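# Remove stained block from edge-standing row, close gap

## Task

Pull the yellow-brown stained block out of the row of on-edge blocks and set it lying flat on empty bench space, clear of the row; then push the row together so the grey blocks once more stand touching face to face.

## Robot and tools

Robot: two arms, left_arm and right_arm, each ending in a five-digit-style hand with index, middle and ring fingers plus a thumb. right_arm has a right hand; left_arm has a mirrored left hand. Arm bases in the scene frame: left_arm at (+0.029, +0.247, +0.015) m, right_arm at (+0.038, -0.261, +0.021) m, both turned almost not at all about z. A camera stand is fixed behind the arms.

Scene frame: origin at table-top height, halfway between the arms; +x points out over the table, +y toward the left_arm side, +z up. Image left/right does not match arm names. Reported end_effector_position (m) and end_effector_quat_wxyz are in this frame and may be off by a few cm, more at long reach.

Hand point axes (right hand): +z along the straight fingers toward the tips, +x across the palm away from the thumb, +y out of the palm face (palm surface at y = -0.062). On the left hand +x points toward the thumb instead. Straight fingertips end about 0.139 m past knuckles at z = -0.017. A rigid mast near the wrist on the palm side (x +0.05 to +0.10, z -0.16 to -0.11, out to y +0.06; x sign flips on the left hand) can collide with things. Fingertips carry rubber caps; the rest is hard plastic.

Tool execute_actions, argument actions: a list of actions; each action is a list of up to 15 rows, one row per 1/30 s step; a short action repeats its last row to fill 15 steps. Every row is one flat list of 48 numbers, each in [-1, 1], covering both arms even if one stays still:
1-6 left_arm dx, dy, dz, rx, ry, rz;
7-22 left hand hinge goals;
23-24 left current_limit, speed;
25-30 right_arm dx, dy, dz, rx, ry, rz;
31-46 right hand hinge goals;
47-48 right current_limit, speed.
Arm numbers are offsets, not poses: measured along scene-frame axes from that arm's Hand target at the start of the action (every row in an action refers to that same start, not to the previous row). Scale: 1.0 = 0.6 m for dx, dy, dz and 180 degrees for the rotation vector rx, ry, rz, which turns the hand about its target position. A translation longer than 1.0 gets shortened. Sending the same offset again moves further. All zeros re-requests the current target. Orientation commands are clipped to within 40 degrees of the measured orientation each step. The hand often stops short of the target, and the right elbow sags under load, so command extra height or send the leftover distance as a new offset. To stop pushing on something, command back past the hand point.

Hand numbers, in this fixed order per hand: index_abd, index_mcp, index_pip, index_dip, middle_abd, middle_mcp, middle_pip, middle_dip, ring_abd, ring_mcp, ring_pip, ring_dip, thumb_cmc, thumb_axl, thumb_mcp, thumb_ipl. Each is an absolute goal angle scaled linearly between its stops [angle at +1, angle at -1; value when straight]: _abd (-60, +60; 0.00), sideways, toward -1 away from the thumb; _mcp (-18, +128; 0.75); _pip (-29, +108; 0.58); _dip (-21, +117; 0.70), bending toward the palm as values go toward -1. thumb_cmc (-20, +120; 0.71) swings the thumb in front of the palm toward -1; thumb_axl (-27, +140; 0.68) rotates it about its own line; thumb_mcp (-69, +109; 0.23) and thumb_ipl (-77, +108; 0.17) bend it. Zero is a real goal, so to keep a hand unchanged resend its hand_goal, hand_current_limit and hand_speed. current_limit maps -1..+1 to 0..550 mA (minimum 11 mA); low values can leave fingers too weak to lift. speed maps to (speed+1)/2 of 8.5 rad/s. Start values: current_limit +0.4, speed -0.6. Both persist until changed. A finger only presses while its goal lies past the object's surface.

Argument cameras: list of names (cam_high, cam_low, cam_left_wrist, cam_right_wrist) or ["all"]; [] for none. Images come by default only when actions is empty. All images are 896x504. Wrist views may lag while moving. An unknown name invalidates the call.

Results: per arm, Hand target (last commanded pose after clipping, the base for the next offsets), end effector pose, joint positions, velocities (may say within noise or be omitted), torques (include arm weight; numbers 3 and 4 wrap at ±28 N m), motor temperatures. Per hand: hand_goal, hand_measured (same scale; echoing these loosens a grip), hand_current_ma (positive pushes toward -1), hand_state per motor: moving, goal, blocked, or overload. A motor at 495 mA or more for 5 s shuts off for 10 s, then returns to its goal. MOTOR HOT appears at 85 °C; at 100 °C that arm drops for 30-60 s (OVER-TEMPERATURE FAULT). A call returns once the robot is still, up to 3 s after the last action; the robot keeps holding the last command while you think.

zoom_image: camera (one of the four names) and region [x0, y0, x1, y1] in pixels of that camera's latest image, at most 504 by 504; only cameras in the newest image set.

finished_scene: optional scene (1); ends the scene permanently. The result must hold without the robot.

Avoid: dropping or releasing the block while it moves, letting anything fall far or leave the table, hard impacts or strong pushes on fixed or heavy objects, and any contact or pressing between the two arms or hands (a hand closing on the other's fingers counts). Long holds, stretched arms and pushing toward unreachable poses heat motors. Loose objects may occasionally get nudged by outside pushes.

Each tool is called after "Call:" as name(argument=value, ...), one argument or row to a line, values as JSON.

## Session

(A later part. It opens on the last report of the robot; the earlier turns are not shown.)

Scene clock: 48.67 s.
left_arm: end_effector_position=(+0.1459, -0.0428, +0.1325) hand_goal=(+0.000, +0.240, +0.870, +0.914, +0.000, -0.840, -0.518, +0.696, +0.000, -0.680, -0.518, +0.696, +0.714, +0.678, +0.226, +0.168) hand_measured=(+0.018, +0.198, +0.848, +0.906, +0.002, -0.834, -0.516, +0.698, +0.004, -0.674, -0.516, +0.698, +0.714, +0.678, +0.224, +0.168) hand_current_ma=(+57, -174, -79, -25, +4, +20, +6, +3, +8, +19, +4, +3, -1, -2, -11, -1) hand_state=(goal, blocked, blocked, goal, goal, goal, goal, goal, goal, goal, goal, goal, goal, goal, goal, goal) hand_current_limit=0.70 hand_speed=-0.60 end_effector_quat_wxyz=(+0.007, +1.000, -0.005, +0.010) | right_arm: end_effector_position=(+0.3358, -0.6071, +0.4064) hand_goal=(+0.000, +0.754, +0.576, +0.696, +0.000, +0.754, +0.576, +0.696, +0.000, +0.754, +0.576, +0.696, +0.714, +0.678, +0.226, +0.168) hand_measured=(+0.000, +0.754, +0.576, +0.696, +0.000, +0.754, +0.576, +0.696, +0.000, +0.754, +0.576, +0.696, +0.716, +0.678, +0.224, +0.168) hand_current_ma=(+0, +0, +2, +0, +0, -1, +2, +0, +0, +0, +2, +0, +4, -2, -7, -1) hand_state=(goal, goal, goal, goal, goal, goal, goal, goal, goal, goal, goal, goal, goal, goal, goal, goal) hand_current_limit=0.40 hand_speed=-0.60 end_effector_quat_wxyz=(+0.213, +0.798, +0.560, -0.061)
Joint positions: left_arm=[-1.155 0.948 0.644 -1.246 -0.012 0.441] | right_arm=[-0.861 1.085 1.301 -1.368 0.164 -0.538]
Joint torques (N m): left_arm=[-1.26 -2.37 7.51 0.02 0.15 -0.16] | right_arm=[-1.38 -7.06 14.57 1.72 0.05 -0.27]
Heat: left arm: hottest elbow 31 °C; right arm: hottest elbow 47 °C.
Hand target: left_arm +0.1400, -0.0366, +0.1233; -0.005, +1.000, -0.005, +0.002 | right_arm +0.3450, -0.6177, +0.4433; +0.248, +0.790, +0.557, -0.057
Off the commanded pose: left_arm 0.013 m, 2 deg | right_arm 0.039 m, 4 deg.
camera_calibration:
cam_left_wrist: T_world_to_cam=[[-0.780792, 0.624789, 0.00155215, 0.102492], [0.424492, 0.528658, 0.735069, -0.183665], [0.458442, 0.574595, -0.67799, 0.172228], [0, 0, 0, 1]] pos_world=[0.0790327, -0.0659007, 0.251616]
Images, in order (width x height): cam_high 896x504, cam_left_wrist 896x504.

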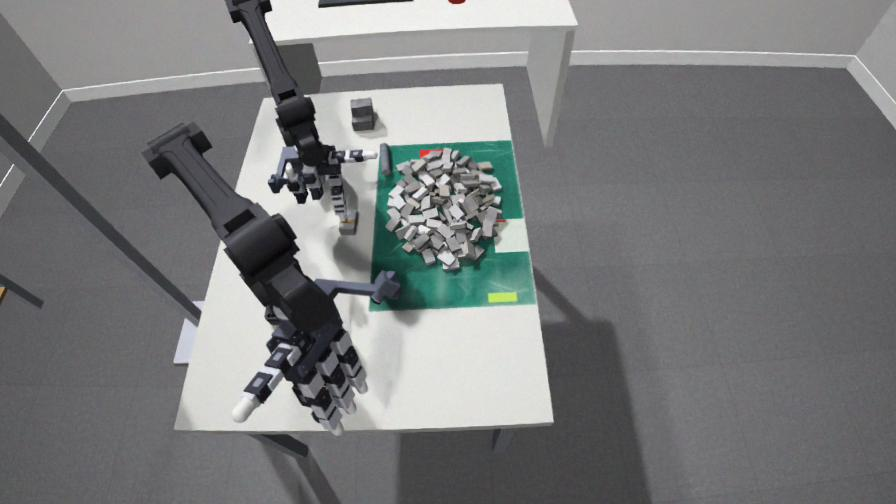

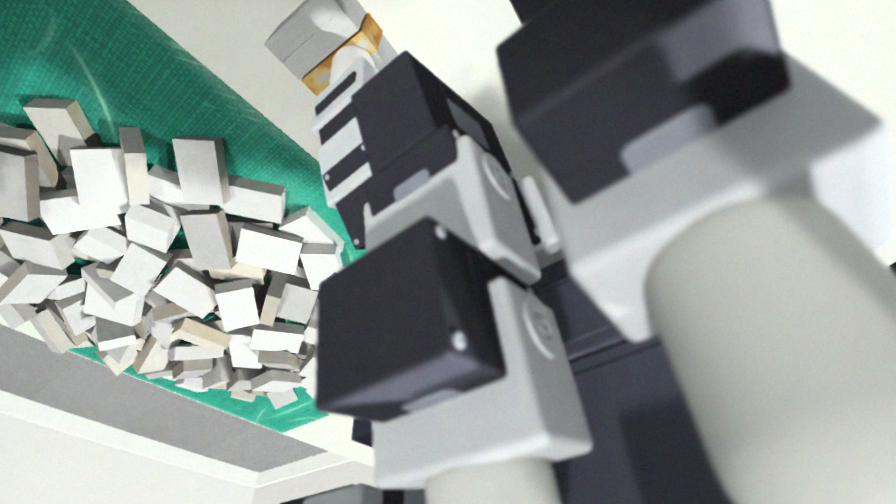

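Call:
execute_actions(
  actions=[
    [[0,-0.005,0.02,0,0,0, 0,0.14,0.869,0.913,0,-0.84,-0.518,0.696,0,-0.68,-0.518,0.696,0.714,0.678,0.226,0.168,0.4,-0.6, 0,0,0,0,0,0, 0,0.754,0.576,0.696,0,0.754,0.576,0.696,0,0.754,0.576,0.696,0.714,0.678,0.226,0.168,0.4,-0.6],[0,-0.005,0.05,0,0,0, 0,0.137,0.869,0.913,0,-0.84,-0.518,0.696,0,-0.68,-0.518,0.696,0.714,0.678,0.226,0.168,0.4,-0.6, 0,0,0,0,0,0, 0,0.754,0.576,0.696,0,0.754,0.576,0.696,0,0.754,0.576,0.696,0.714,0.678,0.226,0.168,0.4,-0.6],[0,-0.005,0.08,0,0,0, 0,0.137,0.869,0.913,0,-0.84,-0.518,0.696,0,-0.68,-0.518,0.696,0.714,0.678,0.226,0.168,0.4,-0.6, 0,0,0,0,0,0, 0,0.754,0.576,0.696,0,0.754,0.576,0.696,0,0.754,0.576,0.696,0.714,0.678,0.226,0.168,0.4,-0.6],[0,-0.005,0.11,0,0,0, 0,0.137,0.869,0.913,0,-0.84,-0.518,0.696,0,-0.68,-0.518,0.696,0.714,0.678,0.226,0.168,0.4,-0.6, 0,0,0,0,0,0, 0,0.754,0.576,0.696,0,0.754,0.576,0.696,0,0.754,0.576,0.696,0.714,0.678,0.226,0.168,0.4,-0.6]],
    [[0.03,0,0,0,0,-0.011, 0,0.137,0.869,0.913,0,-0.84,-0.518,0.696,0,0.137,0.869,0.913,0.714,0.678,0.226,0.168,0.4,-0.6, 0,0,0,0,0,0, 0,0.754,0.576,0.696,0,0.754,0.576,0.696,0,0.754,0.576,0.696,0.714,0.678,0.226,0.168,0.4,-0.6],[0.06,0,0,0,0,-0.022, 0,0.137,0.869,0.913,0,-0.84,-0.518,0.696,0,0.137,0.869,0.913,0.714,0.678,0.226,0.168,0.4,-0.6, 0,0,0,0,0,0, 0,0.754,0.576,0.696,0,0.754,0.576,0.696,0,0.754,0.576,0.696,0.714,0.678,0.226,0.168,0.4,-0.6],[0.09,0,0,0,0,-0.022, 0,0.137,0.869,0.913,0,-0.84,-0.518,0.696,0,0.137,0.869,0.913,0.714,0.678,0.226,0.168,0.4,-0.6, 0,0,0,0,0,0, 0,0.754,0.576,0.696,0,0.754,0.576,0.696,0,0.754,0.576,0.696,0.714,0.678,0.226,0.168,0.4,-0.6],[0.113,0,0,0,0,-0.022, 0,0.137,0.869,0.913,0,-0.84,-0.518,0.696,0,0.137,0.869,0.913,0.714,0.678,0.226,0.168,0.4,-0.6, 0,0,0,0,0,0, 0,0.754,0.576,0.696,0,0.754,0.576,0.696,0,0.754,0.576,0.696,0.714,0.678,0.226,0.168,0.4,-0.6]],
  ],
  cameras=["cam_high","cam_left_wrist"],
)

Call:
zoom_image(
  camera="cam_high",
  region=[310, 170, 390, 250],
)

Call:
zoom_image(
  camera="cam_left_wrist",
  region=[200, 0, 640, 250],
)

Scene clock: 54.87 s.
left_arm: end_effector_position=(+0.1968, -0.0262, +0.1727) hand_goal=(+0.000, +0.138, +0.870, +0.914, +0.000, -0.840, -0.518, +0.696, +0.000, +0.138, +0.870, +0.914, +0.714, +0.678, +0.226, +0.168) hand_measured=(+0.002, +0.144, +0.868, +0.912, +0.002, -0.834, -0.516, +0.698, +0.002, +0.142, +0.868, +0.912, +0.714, +0.678, +0.224, +0.168) hand_current_ma=(+4, +24, -5, -7, +4, +20, +6, +3, +6, +11, -7, -6, -1, -2, -11, -1) hand_state=(goal, goal, goal, goal, goal, goal, goal, goal, goal, goal, goal, goal, goal, goal, goal, goal) hand_current_limit=0.40 hand_speed=-0.60 end_effector_quat_wxyz=(-0.022, +0.999, -0.035, -0.009) | right_arm: end_effector_position=(+0.3358, -0.6071, +0.4064) hand_goal=(+0.000, +0.754, +0.576, +0.696, +0.000, +0.754, +0.576, +0.696, +0.000, +0.754, +0.576, +0.696, +0.714, +0.678, +0.226, +0.168) hand_measured=(+0.000, +0.754, +0.576, +0.696, +0.000, +0.754, +0.576, +0.696, +0.000, +0.754, +0.576, +0.696, +0.716, +0.678, +0.224, +0.168) hand_current_ma=(+0, +0, +2, +0, +0, -1, +2, +0, +0, +0, +2, +0, +4, -2, -7, -1) hand_state=(goal, goal, goal, goal, goal, goal, goal, goal, goal, goal, goal, goal, goal, goal, goal, goal) hand_current_limit=0.40 hand_speed=-0.60 end_effector_quat_wxyz=(+0.213, +0.798, +0.560, -0.061)
Joint positions: left_arm=[-0.912 1.01 0.804 -1.41 -0.015 0.743] | right_arm=[-0.861 1.085 1.301 -1.368 0.164 -0.538]
Joint torques (N m): left_arm=[0.44 -2.73 12.57 0.55 0.11 0.05] | right_arm=[-1.44 -7.12 14.58 1.7 0.05 -0.27]
Heat: left arm: hottest elbow 31 °C; right arm: hottest elbow 48 °C.
Hand target: left_arm +0.2079, -0.0395, +0.1892; -0.005, +0.999, -0.039, +0.002 | right_arm +0.3450, -0.6177, +0.4433; +0.248, +0.790, +0.557, -0.057
Off the commanded pose: left_arm 0.024 m, 2 deg | right_arm 0.039 m, 4 deg.
camera_calibration:
cam_left_wrist: T_world_to_cam=[[-0.741118, 0.667845, 0.0687593, 0.113463], [0.481757, 0.457674, 0.747292, -0.258798], [0.467606, 0.586956, -0.660929, 0.162147], [0, 0, 0, 1]] pos_world=[0.132946, -0.0525037, 0.292764]
Images, in order (width x height): cam_high 896x504, cam_left_wrist 896x504.

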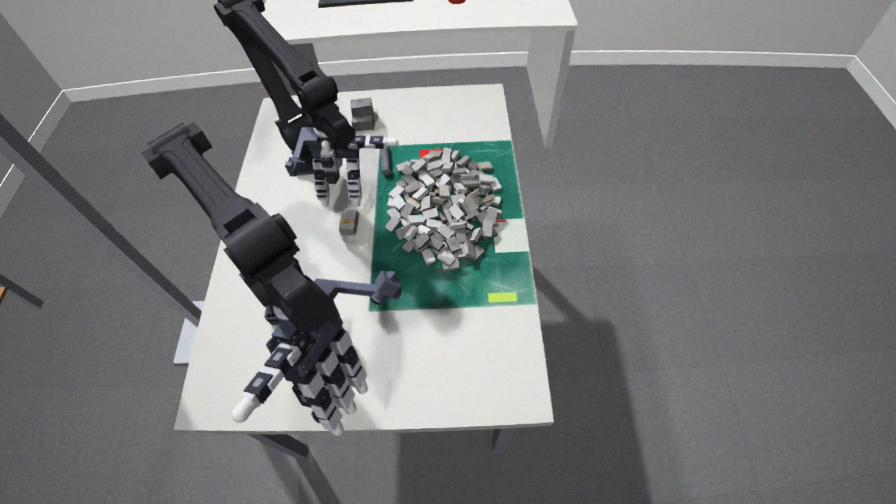

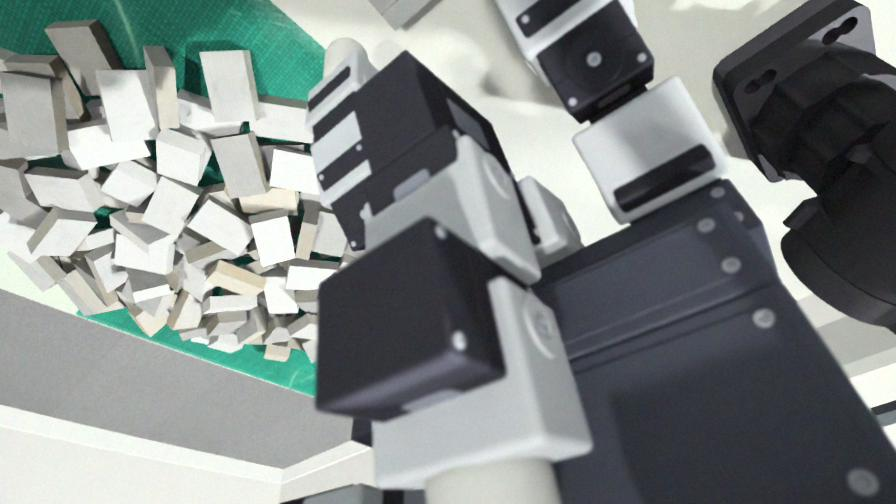

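Scaled by 6.300 from the camera's 896x504 image, which has a finer 1280x720 frame.

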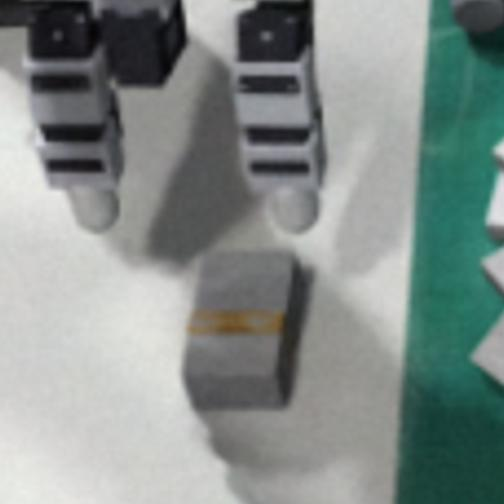

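Scaled by 1.145 from the camera's 896x504 image, which has a finer 1280x720 frame.

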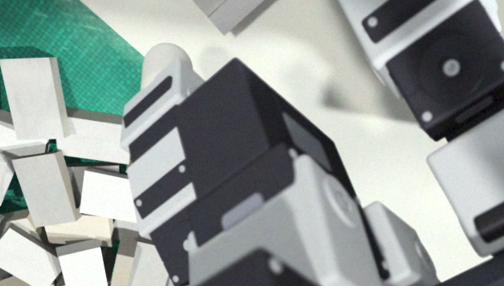

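Call:
execute_actions(
  actions=[
    [[0,-0.005,-0.02,0,0,0, 0,0.137,0.869,0.913,0,-0.84,-0.518,0.696,0,0.137,0.869,0.913,0.714,0.678,0.226,0.168,0.4,-0.6, 0,0,0,0,0,0, 0,0.754,0.576,0.696,0,0.754,0.576,0.696,0,0.754,0.576,0.696,0.714,0.678,0.226,0.168,0.4,-0.6],[0,-0.01,-0.045,0,0,0, 0,0.137,0.869,0.913,0,-0.84,-0.518,0.696,0,0.137,0.869,0.913,0.714,0.678,0.226,0.168,0.4,-0.6, 0,0,0,0,0,0, 0,0.754,0.576,0.696,0,0.754,0.576,0.696,0,0.754,0.576,0.696,0.714,0.678,0.226,0.168,0.4,-0.6],[0,-0.015,-0.074,0,0,0, 0,0.137,0.869,0.913,0,-0.84,-0.518,0.696,0,0.137,0.869,0.913,0.714,0.678,0.226,0.168,0.4,-0.6, 0,0,0,0,0,0, 0,0.754,0.576,0.696,0,0.754,0.576,0.696,0,0.754,0.576,0.696,0.714,0.678,0.226,0.168,0.4,-0.6]],
  ],
  cameras=["cam_high","cam_left_wrist"],
)

Call:
zoom_image(
  camera="cam_high",
  region=[310, 170, 390, 250],
)

Call:
zoom_image(
  camera="cam_left_wrist",
  region=[260, 0, 660, 225],
)

Scene clock: 56.63 s.
left_arm: end_effector_position=(+0.2079, -0.0449, +0.1466) hand_goal=(+0.000, +0.138, +0.870, +0.914, +0.000, -0.840, -0.518, +0.696, +0.000, +0.138, +0.870, +0.914, +0.714, +0.678, +0.226, +0.168) hand_measured=(+0.002, +0.144, +0.868, +0.912, +0.002, -0.834, -0.516, +0.698, +0.002, +0.142, +0.868, +0.912, +0.714, +0.678, +0.224, +0.168) hand_current_ma=(+4, +24, -5, -7, +4, +20, +6, +3, +6, +11, -6, -6, -1, -2, -11, -1) hand_state=(goal, goal, goal, goal, goal, goal, goal, goal, goal, goal, goal, goal, goal, goal, goal, goal) hand_current_limit=0.40 hand_speed=-0.60 end_effector_quat_wxyz=(-0.007, +0.999, -0.039, +0.001) | right_arm: end_effector_position=(+0.3358, -0.6071, +0.4064) hand_goal=(+0.000, +0.754, +0.576, +0.696, +0.000, +0.754, +0.576, +0.696, +0.000, +0.754, +0.576, +0.696, +0.714, +0.678, +0.226, +0.168) hand_measured=(+0.000, +0.754, +0.576, +0.696, +0.000, +0.754, +0.576, +0.696, +0.000, +0.754, +0.576, +0.696, +0.716, +0.678, +0.224, +0.168) hand_current_ma=(+0, +0, +2, +0, +0, -1, +2, +0, +0, +0, +2, +0, +4, -2, -7, -1) hand_state=(goal, goal, goal, goal, goal, goal, goal, goal, goal, goal, goal, goal, goal, goal, goal, goal) hand_current_limit=0.40 hand_speed=-0.60 end_effector_quat_wxyz=(+0.213, +0.798, +0.560, -0.061)
Joint positions: left_arm=[-0.919 1.072 0.766 -1.273 -0.011 0.743] | right_arm=[-0.861 1.085 1.301 -1.368 0.164 -0.538]
Joint torques (N m): left_arm=[-0.91 -3.49 8.75 0.61 0.11 -0.11] | right_arm=[-1.38 -7.12 14.58 1.7 0.05 -0.28]
Heat: left arm: hottest elbow 31 °C; right arm: hottest elbow 49 °C.
Hand target: left_arm +0.2079, -0.0486, +0.1449; -0.005, +0.999, -0.039, +0.002 | right_arm +0.3450, -0.6177, +0.4433; +0.248, +0.790, +0.557, -0.057
Off the commanded pose: left_arm 0.004 m, 0 deg | right_arm 0.039 m, 4 deg.
camera_calibration:
cam_left_wrist: T_world_to_cam=[[-0.737366, 0.674696, 0.0328218, 0.140812], [0.470017, 0.477565, 0.742304, -0.231972], [0.485155, 0.562776, -0.669259, 0.147134], [0, 0, 0, 1]] pos_world=[0.141478, -0.0670268, 0.266043]
Images, in order (width x height): cam_high 896x504, cam_left_wrist 896x504.

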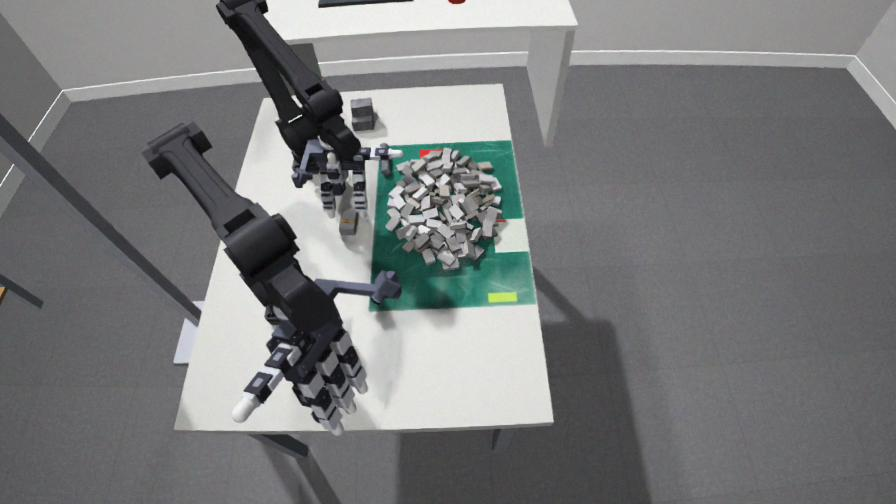

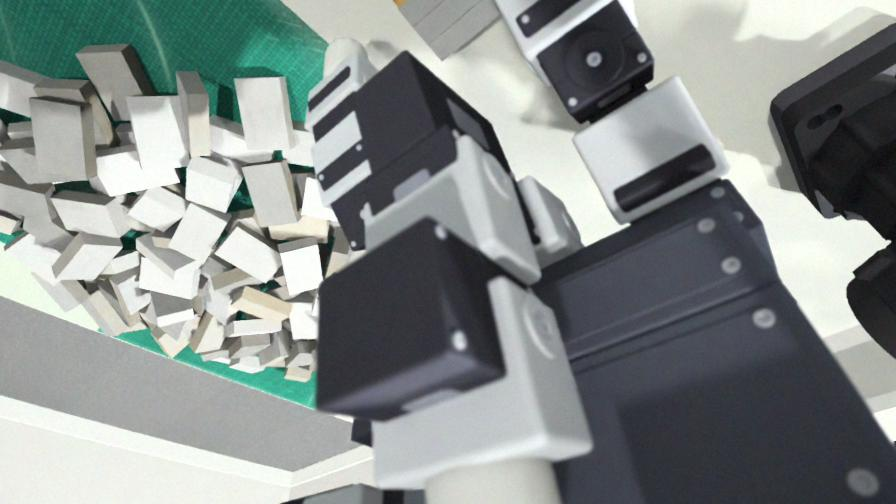

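Scaled by 6.300 from the camera's 896x504 image, which has a finer 1280x720 frame.

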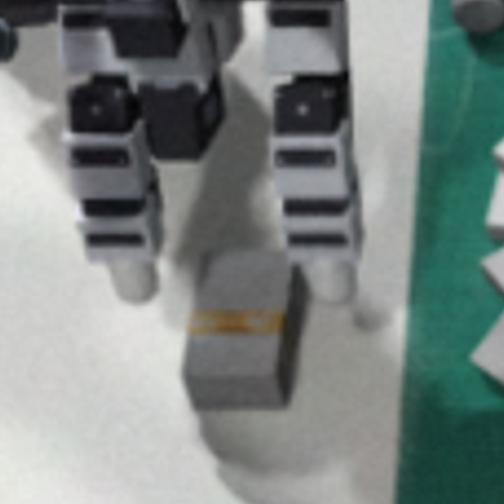

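Scaled by 1.260 from the camera's 896x504 image, which has a finer 1280x720 frame.

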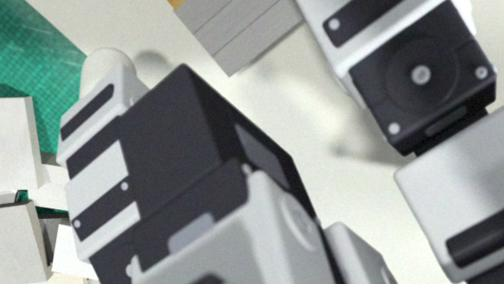

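Call:
execute_actions(
  actions=[
    [[-0.001,0,-0.015,0,0,0, 0,0.137,0.869,0.913,0,-0.84,-0.518,0.696,0,0.137,0.869,0.913,0.714,0.678,0.226,0.168,0.4,-0.6, 0,0,0,0,0,0, 0,0.754,0.576,0.696,0,0.754,0.576,0.696,0,0.754,0.576,0.696,0.714,0.678,0.226,0.168,0.4,-0.6],[-0.002,0,-0.03,0,0,0, 0,0.137,0.869,0.913,0,-0.84,-0.518,0.696,0,0.137,0.869,0.913,0.714,0.678,0.226,0.168,0.4,-0.6, 0,0,0,0,0,0, 0,0.754,0.576,0.696,0,0.754,0.576,0.696,0,0.754,0.576,0.696,0.714,0.678,0.226,0.168,0.4,-0.6],[-0.003,0,-0.045,0,0,0, 0,0.137,0.869,0.913,0,-0.84,-0.518,0.696,0,0.137,0.869,0.913,0.714,0.678,0.226,0.168,0.4,-0.6, 0,0,0,0,0,0, 0,0.754,0.576,0.696,0,0.754,0.576,0.696,0,0.754,0.576,0.696,0.714,0.678,0.226,0.168,0.4,-0.6],[-0.003,0,-0.062,0,0,0, 0,0.137,0.869,0.913,0,-0.84,-0.518,0.696,0,0.137,0.869,0.913,0.714,0.678,0.226,0.168,0.4,-0.6, 0,0,0,0,0,0, 0,0.754,0.576,0.696,0,0.754,0.576,0.696,0,0.754,0.576,0.696,0.714,0.678,0.226,0.168,0.4,-0.6]],
  ],
  cameras=["cam_high","cam_left_wrist"],
)

Call:
zoom_image(
  camera="cam_high",
  region=[310, 170, 390, 250],
)

Call:
zoom_image(
  camera="cam_left_wrist",
  region=[300, 0, 580, 160],
)

Scene clock: 59.53 s.
left_arm: end_effector_position=(+0.2057, -0.0450, +0.1092) hand_goal=(+0.000, +0.138, +0.870, +0.914, +0.000, -0.840, -0.518, +0.696, +0.000, +0.138, +0.870, +0.914, +0.714, +0.678, +0.226, +0.168) hand_measured=(+0.002, +0.144, +0.868, +0.912, +0.002, -0.834, -0.516, +0.698, +0.002, +0.142, +0.868, +0.912, +0.714, +0.678, +0.224, +0.168) hand_current_ma=(+4, +24, -5, -7, +4, +20, +6, +3, +6, +11, -6, -6, -1, -2, -11, -1) hand_state=(goal, goal, goal, goal, goal, goal, goal, goal, goal, goal, goal, goal, goal, goal, goal, goal) hand_current_limit=0.40 hand_speed=-0.60 end_effector_quat_wxyz=(-0.007, +0.999, -0.041, +0.001) | right_arm: end_effector_position=(+0.3358, -0.6071, +0.4064) hand_goal=(+0.000, +0.754, +0.576, +0.696, +0.000, +0.754, +0.576, +0.696, +0.000, +0.754, +0.576, +0.696, +0.714, +0.678, +0.226, +0.168) hand_measured=(+0.000, +0.754, +0.576, +0.696, +0.000, +0.754, +0.576, +0.696, +0.000, +0.754, +0.576, +0.696, +0.716, +0.678, +0.224, +0.168) hand_current_ma=(+0, +0, +2, +0, +0, -1, +2, +0, +0, +0, +2, +0, +4, -2, -7, -1) hand_state=(goal, goal, goal, goal, goal, goal, goal, goal, goal, goal, goal, goal, goal, goal, goal, goal) hand_current_limit=0.40 hand_speed=-0.60 end_effector_quat_wxyz=(+0.213, +0.798, +0.560, -0.061)
Joint positions: left_arm=[-0.924 1.113 0.689 -1.155 -0.011 0.743] | right_arm=[-0.861 1.085 1.301 -1.368 0.164 -0.538]
Joint torques (N m): left_arm=[-0.85 -3.72 8.43 0.76 0.11 -0.15] | right_arm=[-1.44 -7.12 14.57 1.72 0.05 -0.28]
Heat: left arm: hottest elbow 31 °C; right arm: hottest elbow 50 °C.
Hand target: left_arm +0.2061, -0.0486, +0.1077; -0.005, +0.999, -0.039, +0.002 | right_arm +0.3450, -0.6177, +0.4433; +0.248, +0.790, +0.557, -0.057
Off the commanded pose: left_arm 0.004 m, 0 deg | right_arm 0.039 m, 4 deg.
camera_calibration:
cam_left_wrist: T_world_to_cam=[[-0.733741, 0.678615, 0.0332604, 0.139849], [0.472739, 0.474756, 0.742377, -0.203875], [0.487998, 0.560436, -0.669156, 0.122603], [0, 0, 0, 1]] pos_world=[0.139163, -0.0668239, 0.228742]
Images, in order (width x height): cam_high 896x504, cam_left_wrist 896x504.

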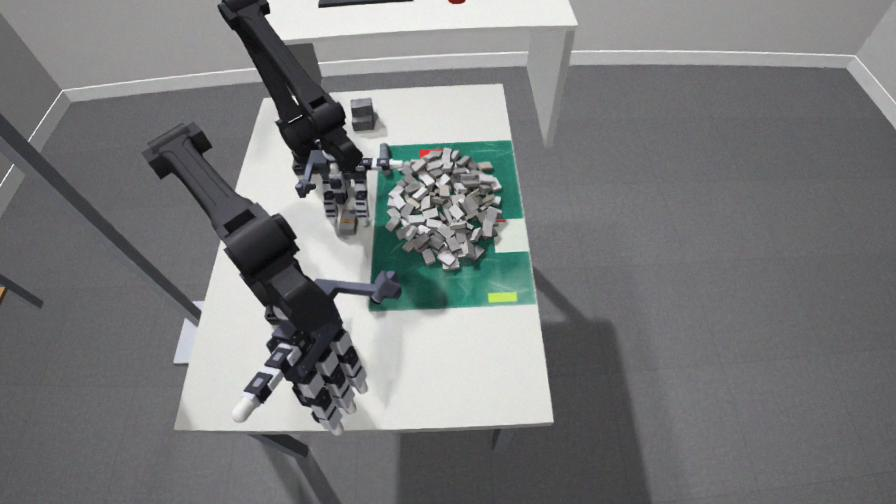

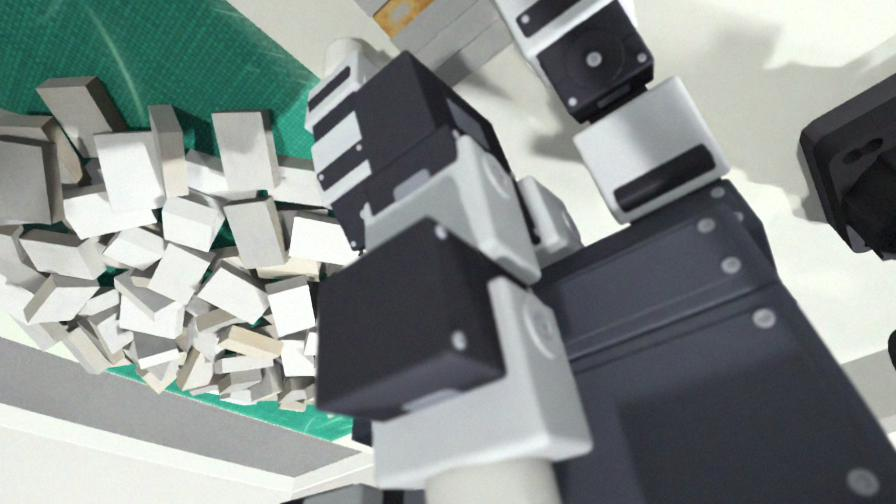

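Scaled by 6.300 from the camera's 896x504 image, which has a finer 1280x720 frame.

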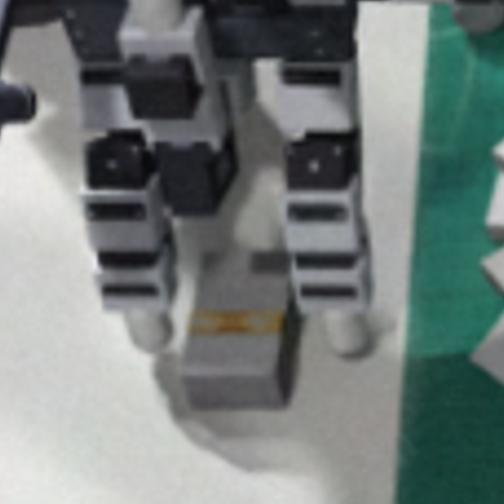

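Scaled by 1.800 from the camera's 896x504 image, which has a finer 1280x720 frame.

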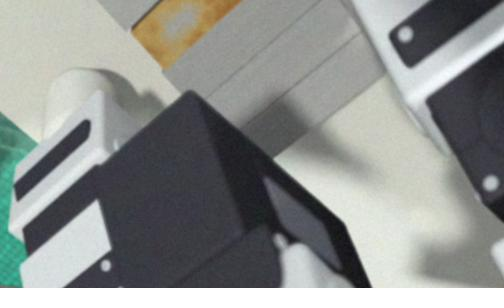

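Call:
execute_actions(
  actions=[
    [[0,0,0,0,0,0, -0.14,0.137,0.869,0.913,0,-0.84,-0.518,0.696,0.1,0.137,0.869,0.913,0.714,0.678,0.226,0.168,0.4,-0.92, 0,0,0,0,0,0, 0,0.754,0.576,0.696,0,0.754,0.576,0.696,0,0.754,0.576,0.696,0.714,0.678,0.226,0.168,0.4,-0.6]],
    [[0,0,0,0,0,0, -0.14,0.137,0.869,0.913,0,-0.84,-0.518,0.696,0.1,0.137,0.869,0.913,0.714,0.678,0.226,0.168,0.4,-0.92, 0,0,0,0,0,0, 0,0.754,0.576,0.696,0,0.754,0.576,0.696,0,0.754,0.576,0.696,0.714,0.678,0.226,0.168,0.4,-0.6]],
  ],
  cameras=["cam_high","cam_left_wrist"],
)

Call:
zoom_image(
  camera="cam_high",
  region=[310, 170, 390, 250],
)

Call:
zoom_image(
  camera="cam_left_wrist",
  region=[300, 0, 580, 160],
)

Scene clock: 61.87 s.
left_arm: end_effector_position=(+0.2057, -0.0450, +0.1092) hand_goal=(-0.140, +0.138, +0.870, +0.914, +0.000, -0.840, -0.518, +0.696, +0.100, +0.138, +0.870, +0.914, +0.714, +0.678, +0.226, +0.168) hand_measured=(-0.136, +0.144, +0.868, +0.912, +0.002, -0.834, -0.516, +0.698, +0.096, +0.142, +0.868, +0.912, +0.714, +0.678, +0.224, +0.168) hand_current_ma=(+10, +24, -5, -7, +4, +20, +6, +3, -10, +11, -6, -6, -1, -2, -11, -1) hand_state=(goal, goal, goal, goal, goal, goal, goal, goal, goal, goal, goal, goal, goal, goal, goal, goal) hand_current_limit=0.40 hand_speed=-0.92 end_effector_quat_wxyz=(-0.007, +0.999, -0.041, +0.001) | right_arm: end_effector_position=(+0.3358, -0.6071, +0.4064) hand_goal=(+0.000, +0.754, +0.576, +0.696, +0.000, +0.754, +0.576, +0.696, +0.000, +0.754, +0.576, +0.696, +0.714, +0.678, +0.226, +0.168) hand_measured=(+0.000, +0.754, +0.576, +0.696, +0.000, +0.754, +0.576, +0.696, +0.000, +0.754, +0.576, +0.696, +0.716, +0.678, +0.224, +0.168) hand_current_ma=(+0, +0, +2, +0, +0, -1, +2, +0, +0, +0, +2, +0, +4, -2, -7, -1) hand_state=(goal, goal, goal, goal, goal, goal, goal, goal, goal, goal, goal, goal, goal, goal, goal, goal) hand_current_limit=0.40 hand_speed=-0.60 end_effector_quat_wxyz=(+0.213, +0.798, +0.560, -0.061)
Joint positions: left_arm=[-0.924 1.113 0.689 -1.155 -0.011 0.743] | right_arm=[-0.861 1.085 1.301 -1.368 0.164 -0.538]
Joint torques (N m): left_arm=[-0.91 -3.72 8.42 0.69 0.11 -0.15] | right_arm=[-1.38 -7.06 14.57 1.7 0.05 -0.27]
Heat: left arm: hottest elbow 31 °C; right arm: hottest elbow 50 °C.
Hand target: left_arm +0.2060, -0.0485, +0.1077; -0.005, +0.999, -0.039, +0.002 | right_arm +0.3450, -0.6177, +0.4433; +0.248, +0.790, +0.557, -0.057
Off the commanded pose: left_arm 0.004 m, 0 deg | right_arm 0.039 m, 4 deg.
camera_calibration:
cam_left_wrist: T_world_to_cam=[[-0.733741, 0.678615, 0.0332604, 0.139849], [0.472739, 0.474756, 0.742377, -0.203875], [0.487998, 0.560436, -0.669156, 0.122603], [0, 0, 0, 1]] pos_world=[0.139163, -0.0668239, 0.228742]
Images, in order (width x height): cam_high 896x504, cam_left_wrist 896x504.

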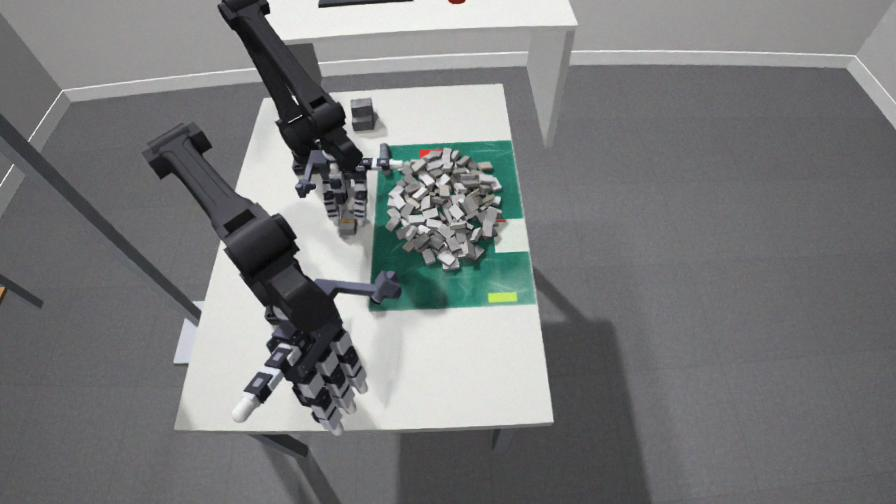

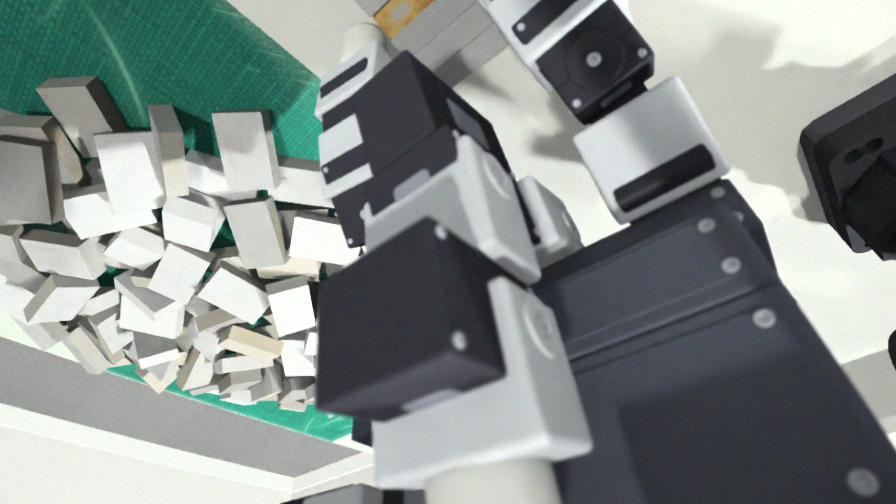

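Scaled by 6.300 from the camera's 896x504 image, which has a finer 1280x720 frame.

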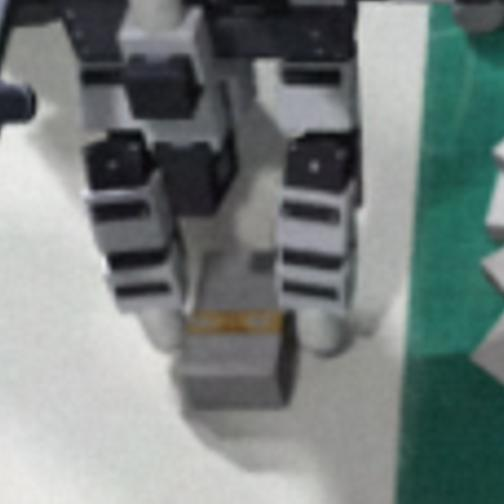

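Scaled by 1.800 from the camera's 896x504 image, which has a finer 1280x720 frame.

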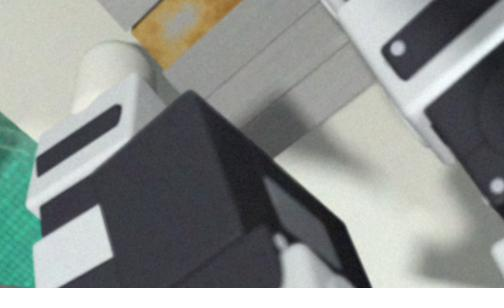

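Call:
execute_actions(
  actions=[
    [[0,0,0,0,0,0, -0.19,0.137,0.869,0.913,0,-0.84,-0.518,0.696,0.15,0.137,0.869,0.913,0.714,0.678,0.226,0.168,0.4,-0.92, 0,0,0,0,0,0, 0,0.754,0.576,0.696,0,0.754,0.576,0.696,0,0.754,0.576,0.696,0.714,0.678,0.226,0.168,0.4,-0.6]],
    [[0,0,0,0,0,0, -0.25,0.137,0.869,0.913,0,-0.84,-0.518,0.696,0.22,0.137,0.869,0.913,0.714,0.678,0.226,0.168,0.4,-0.92, 0,0,0,0,0,0, 0,0.754,0.576,0.696,0,0.754,0.576,0.696,0,0.754,0.576,0.696,0.714,0.678,0.226,0.168,0.4,-0.6]],
  ],
  cameras=["cam_high","cam_left_wrist"],
)

Call:
zoom_image(
  camera="cam_high",
  region=[310, 170, 390, 250],
)

Call:
zoom_image(
  camera="cam_left_wrist",
  region=[300, 0, 580, 160],
)

Scene clock: 63.73 s.
left_arm: end_effector_position=(+0.2054, -0.0453, +0.1092) hand_goal=(-0.250, +0.138, +0.870, +0.914, +0.000, -0.840, -0.518, +0.696, +0.220, +0.138, +0.870, +0.914, +0.714, +0.678, +0.226, +0.168) hand_measured=(-0.184, +0.144, +0.870, +0.912, +0.002, -0.834, -0.516, +0.698, +0.138, +0.142, +0.868, +0.912, +0.714, +0.678, +0.224, +0.168) hand_current_ma=(+233, +24, -1, -4, +4, +20, +6, +3, -296, +12, -3, -6, -1, -2, -11, -1) hand_state=(blocked, goal, goal, goal, goal, goal, goal, goal, blocked, goal, goal, goal, goal, goal, goal, goal) hand_current_limit=0.40 hand_speed=-0.92 end_effector_quat_wxyz=(-0.007, +0.999, -0.042, +0.001) | right_arm: end_effector_position=(+0.3358, -0.6071, +0.4064) hand_goal=(+0.000, +0.754, +0.576, +0.696, +0.000, +0.754, +0.576, +0.696, +0.000, +0.754, +0.576, +0.696, +0.714, +0.678, +0.226, +0.168) hand_measured=(+0.000, +0.754, +0.576, +0.696, +0.000, +0.754, +0.576, +0.696, +0.000, +0.754, +0.576, +0.696, +0.716, +0.678, +0.224, +0.168) hand_current_ma=(+0, +0, +2, +0, +0, -1, +2, +0, +0, +0, +2, +0, +4, -2, -7, -1) hand_state=(goal, goal, goal, goal, goal, goal, goal, goal, goal, goal, goal, goal, goal, goal, goal, goal) hand_current_limit=0.40 hand_speed=-0.60 end_effector_quat_wxyz=(+0.213, +0.798, +0.560, -0.061)
Joint positions: left_arm=[-0.925 1.113 0.689 -1.155 -0.01 0.743] | right_arm=[-0.861 1.085 1.301 -1.368 0.164 -0.538]
Joint torques (N m): left_arm=[-0.73 -3.66 8.42 0.68 0.05 -0.15] | right_arm=[-1.38 -7.06 14.57 1.7 0.05 -0.28]
Motor temperatures (°C): left_arm=[29 29 31 27 27 29] | right_arm=[27 29 51 29 31 30]
Heat: left arm: hottest elbow 31 °C; right arm: hottest elbow 51 °C.
Hand target: left_arm +0.2061, -0.0485, +0.1077; -0.005, +0.999, -0.039, +0.002 | right_arm +0.3450, -0.6177, +0.4433; +0.248, +0.790, +0.557, -0.057
Off the commanded pose: left_arm 0.004 m, 0 deg | right_arm 0.039 m, 4 deg.
camera_calibration:
cam_left_wrist: T_world_to_cam=[[-0.733172, 0.679221, 0.0334331, 0.139755], [0.473786, 0.474916, 0.741607, -0.203722], [0.487837, 0.559566, -0.670001, 0.123038], [0, 0, 0, 1]] pos_world=[0.138963, -0.0670216, 0.228844]
Images, in order (width x height): cam_high 896x504, cam_left_wrist 896x504.

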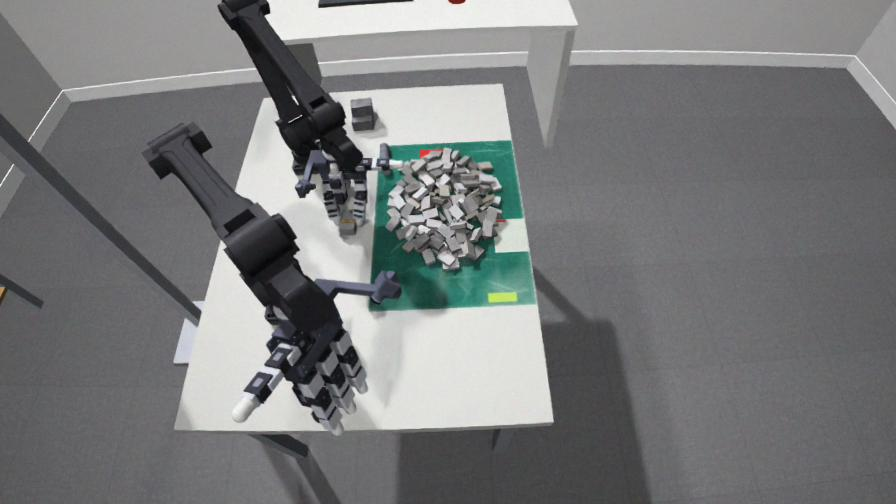

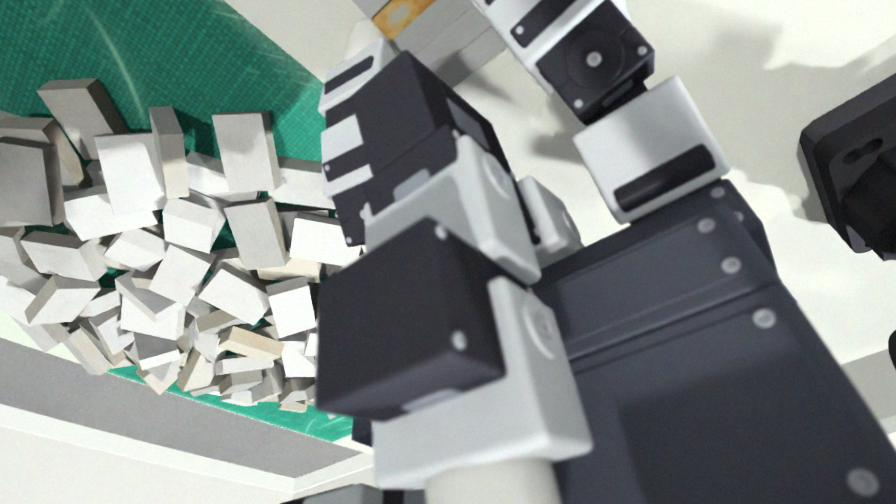

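Scaled by 6.300 from the camera's 896x504 image, which has a finer 1280x720 frame.

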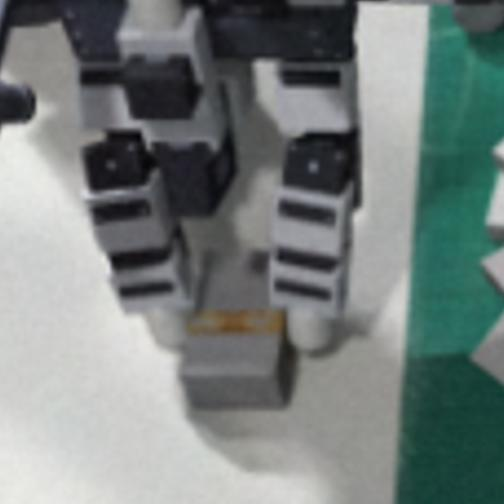

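Scaled by 1.800 from the camera's 896x504 image, which has a finer 1280x720 frame.

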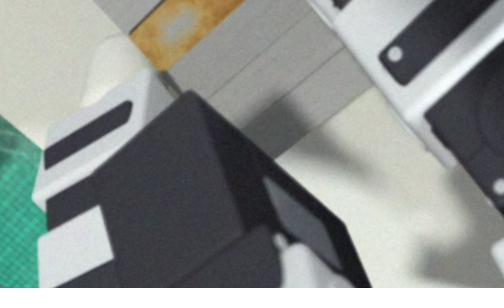

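Call:
execute_actions(
  actions=[
    [[0,0,0,0,0,0, -0.3,0.137,0.869,0.913,0,-0.84,-0.518,0.696,0.26,0.137,0.869,0.913,0.714,0.678,0.226,0.168,0.7,-0.9, 0,0,0,0,0,0, 0,0.754,0.576,0.696,0,0.754,0.576,0.696,0,0.754,0.576,0.696,0.714,0.678,0.226,0.168,0.4,-0.6]],
    [[0,0,0.01,0,0,0, -0.3,0.137,0.869,0.913,0,-0.84,-0.518,0.696,0.26,0.137,0.869,0.913,0.714,0.678,0.226,0.168,0.7,-0.9, 0,0,0,0,0,0, 0,0.754,0.576,0.696,0,0.754,0.576,0.696,0,0.754,0.576,0.696,0.714,0.678,0.226,0.168,0.4,-0.6],[0,0,0.02,0,0,0, -0.3,0.137,0.869,0.913,0,-0.84,-0.518,0.696,0.26,0.137,0.869,0.913,0.714,0.678,0.226,0.168,0.7,-0.9, 0,0,0,0,0,0, 0,0.754,0.576,0.696,0,0.754,0.576,0.696,0,0.754,0.576,0.696,0.714,0.678,0.226,0.168,0.4,-0.6],[0,0,0.03,0,0,0, -0.3,0.137,0.869,0.913,0,-0.84,-0.518,0.696,0.26,0.137,0.869,0.913,0.714,0.678,0.226,0.168,0.7,-0.9, 0,0,0,0,0,0, 0,0.754,0.576,0.696,0,0.754,0.576,0.696,0,0.754,0.576,0.696,0.714,0.678,0.226,0.168,0.4,-0.6],[0,0,0.04,0,0,0, -0.3,0.137,0.869,0.913,0,-0.84,-0.518,0.696,0.26,0.137,0.869,0.913,0.714,0.678,0.226,0.168,0.7,-0.9, 0,0,0,0,0,0, 0,0.754,0.576,0.696,0,0.754,0.576,0.696,0,0.754,0.576,0.696,0.714,0.678,0.226,0.168,0.4,-0.6]],
  ],
  cameras=["cam_high","cam_left_wrist"],
)

Call:
zoom_image(
  camera="cam_high",
  region=[310, 170, 390, 250],
)

Call:
zoom_image(
  camera="cam_left_wrist",
  region=[300, 0, 580, 160],
)

Scene clock: 65.90 s.
left_arm: end_effector_position=(+0.1983, -0.0363, +0.1110) hand_goal=(-0.300, +0.138, +0.870, +0.914, +0.000, -0.840, -0.518, +0.696, +0.260, +0.138, +0.870, +0.914, +0.714, +0.678, +0.226, +0.168) hand_measured=(-0.188, +0.142, +0.872, +0.914, +0.002, -0.834, -0.516, +0.698, +0.142, +0.144, +0.872, +0.914, +0.714, +0.678, +0.224, +0.168) hand_current_ma=(+423, +11, +3, -1, +4, +20, +6, +3, -448, +19, +5, -2, -1, -2, -11, -1) hand_state=(blocked, goal, goal, goal, goal, goal, goal, goal, blocked, goal, goal, goal, goal, goal, goal, goal) hand_current_limit=0.70 hand_speed=-0.90 end_effector_quat_wxyz=(-0.020, +0.999, -0.041, -0.010) | right_arm: end_effector_position=(+0.3358, -0.6071, +0.4064) hand_goal=(+0.000, +0.754, +0.576, +0.696, +0.000, +0.754, +0.576, +0.696, +0.000, +0.754, +0.576, +0.696, +0.714, +0.678, +0.226, +0.168) hand_measured=(+0.000, +0.754, +0.576, +0.696, +0.000, +0.754, +0.576, +0.696, +0.000, +0.754, +0.576, +0.696, +0.716, +0.678, +0.224, +0.168) hand_current_ma=(+0, +0, +2, +0, +0, -1, +2, +0, +0, +0, +2, +0, +4, -2, -7, -1) hand_state=(goal, goal, goal, goal, goal, goal, goal, goal, goal, goal, goal, goal, goal, goal, goal, goal) hand_current_limit=0.40 hand_speed=-0.60 end_effector_quat_wxyz=(+0.213, +0.798, +0.560, -0.061)
Joint positions: left_arm=[-0.925 1.098 0.69 -1.206 -0.01 0.742] | right_arm=[-0.861 1.085 1.301 -1.368 0.164 -0.538]
Joint torques (N m): left_arm=[-0.79 -4.72 12.12 -0.31 0.07 -0.13] | right_arm=[-1.44 -7.12 14.57 1.7 0.05 -0.28]
Heat: left arm: hottest elbow 32 °C; right arm: hottest elbow 51 °C.
Hand target: left_arm +0.2060, -0.0485, +0.1316; -0.005, +0.999, -0.039, +0.002 | right_arm +0.3450, -0.6177, +0.4433; +0.248, +0.790, +0.557, -0.057
Off the commanded pose: left_arm 0.025 m, 2 deg | right_arm 0.039 m, 4 deg.
camera_calibration:
cam_left_wrist: T_world_to_cam=[[-0.732674, 0.677329, 0.0664401, 0.124617], [0.488653, 0.455594, 0.744079, -0.209926], [0.473716, 0.577633, -0.66478, 0.125543], [0, 0, 0, 1]] pos_world=[0.134413, -0.0612835, 0.231381]
Images, in order (width x height): cam_high 896x504, cam_left_wrist 896x504.

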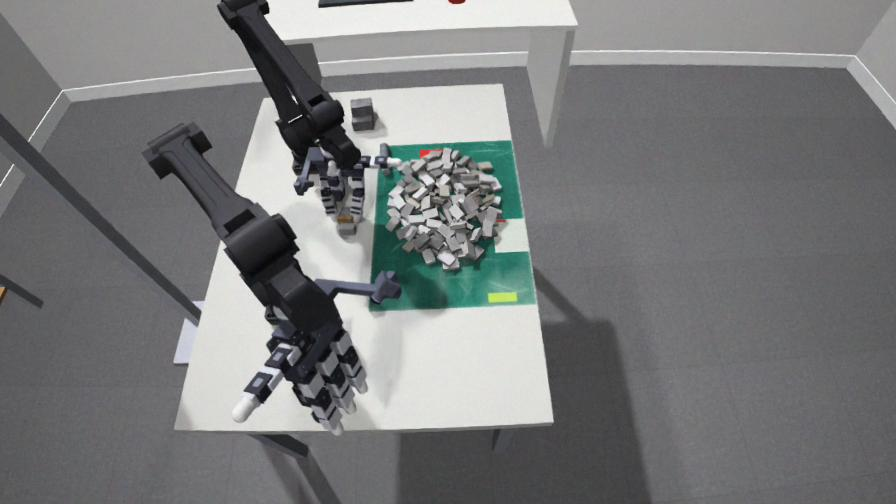

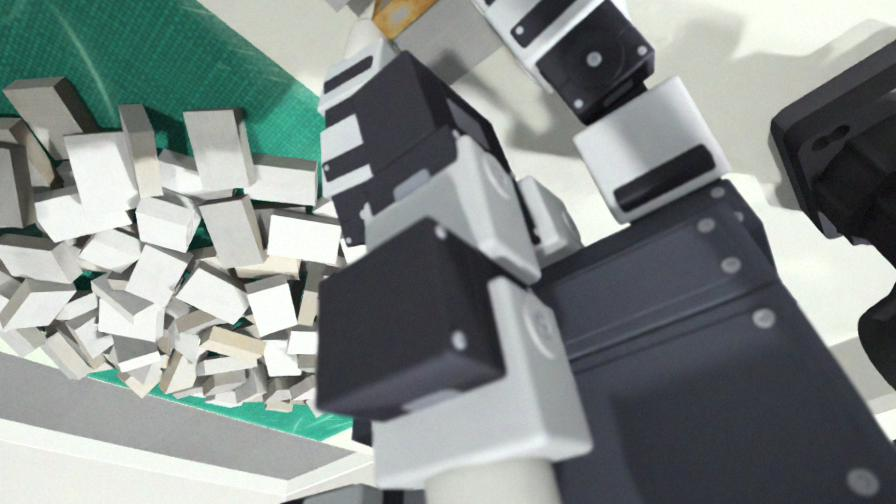

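Scaled by 6.300 from the camera's 896x504 image, which has a finer 1280x720 frame.

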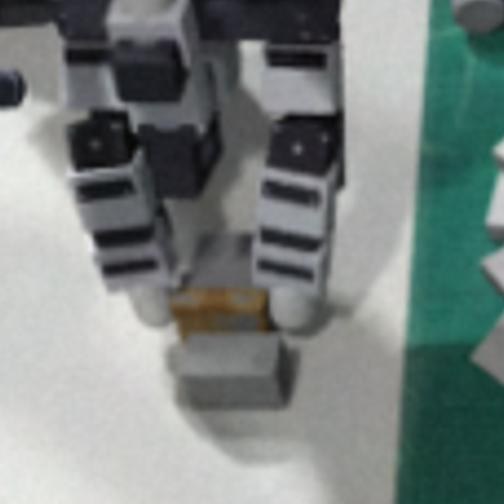

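Scaled by 1.800 from the camera's 896x504 image, which has a finer 1280x720 frame.

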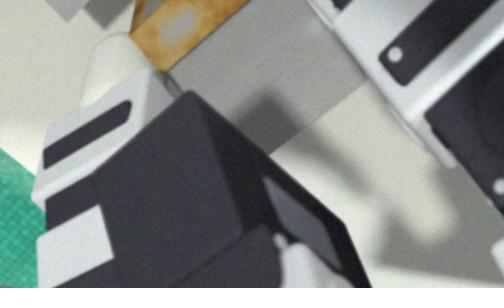

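Call:
zoom_image(
  camera="cam_left_wrist",
  region=[320, 0, 540, 120],
)

Call:
zoom_image(
  camera="cam_high",
  region=[325, 200, 375, 245],
)

Scaled by 2.291 from the camera's 896x504 image, which has a finer 1280x720 frame.

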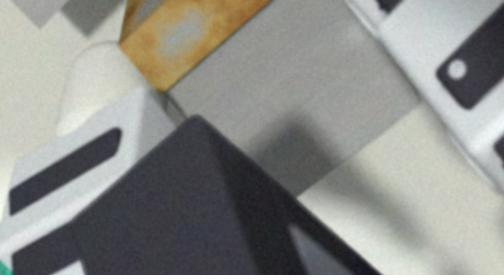

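Scaled by 10.080 from the camera's 896x504 image, which has a finer 1280x720 frame.

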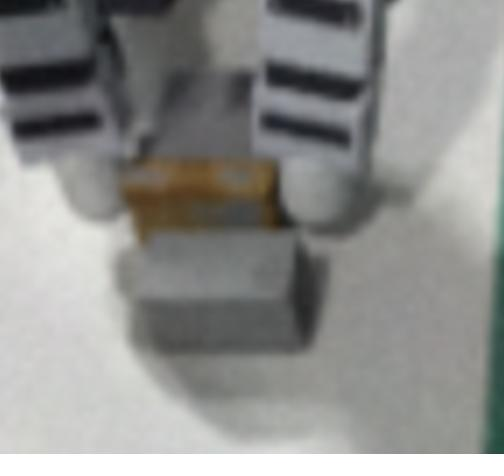

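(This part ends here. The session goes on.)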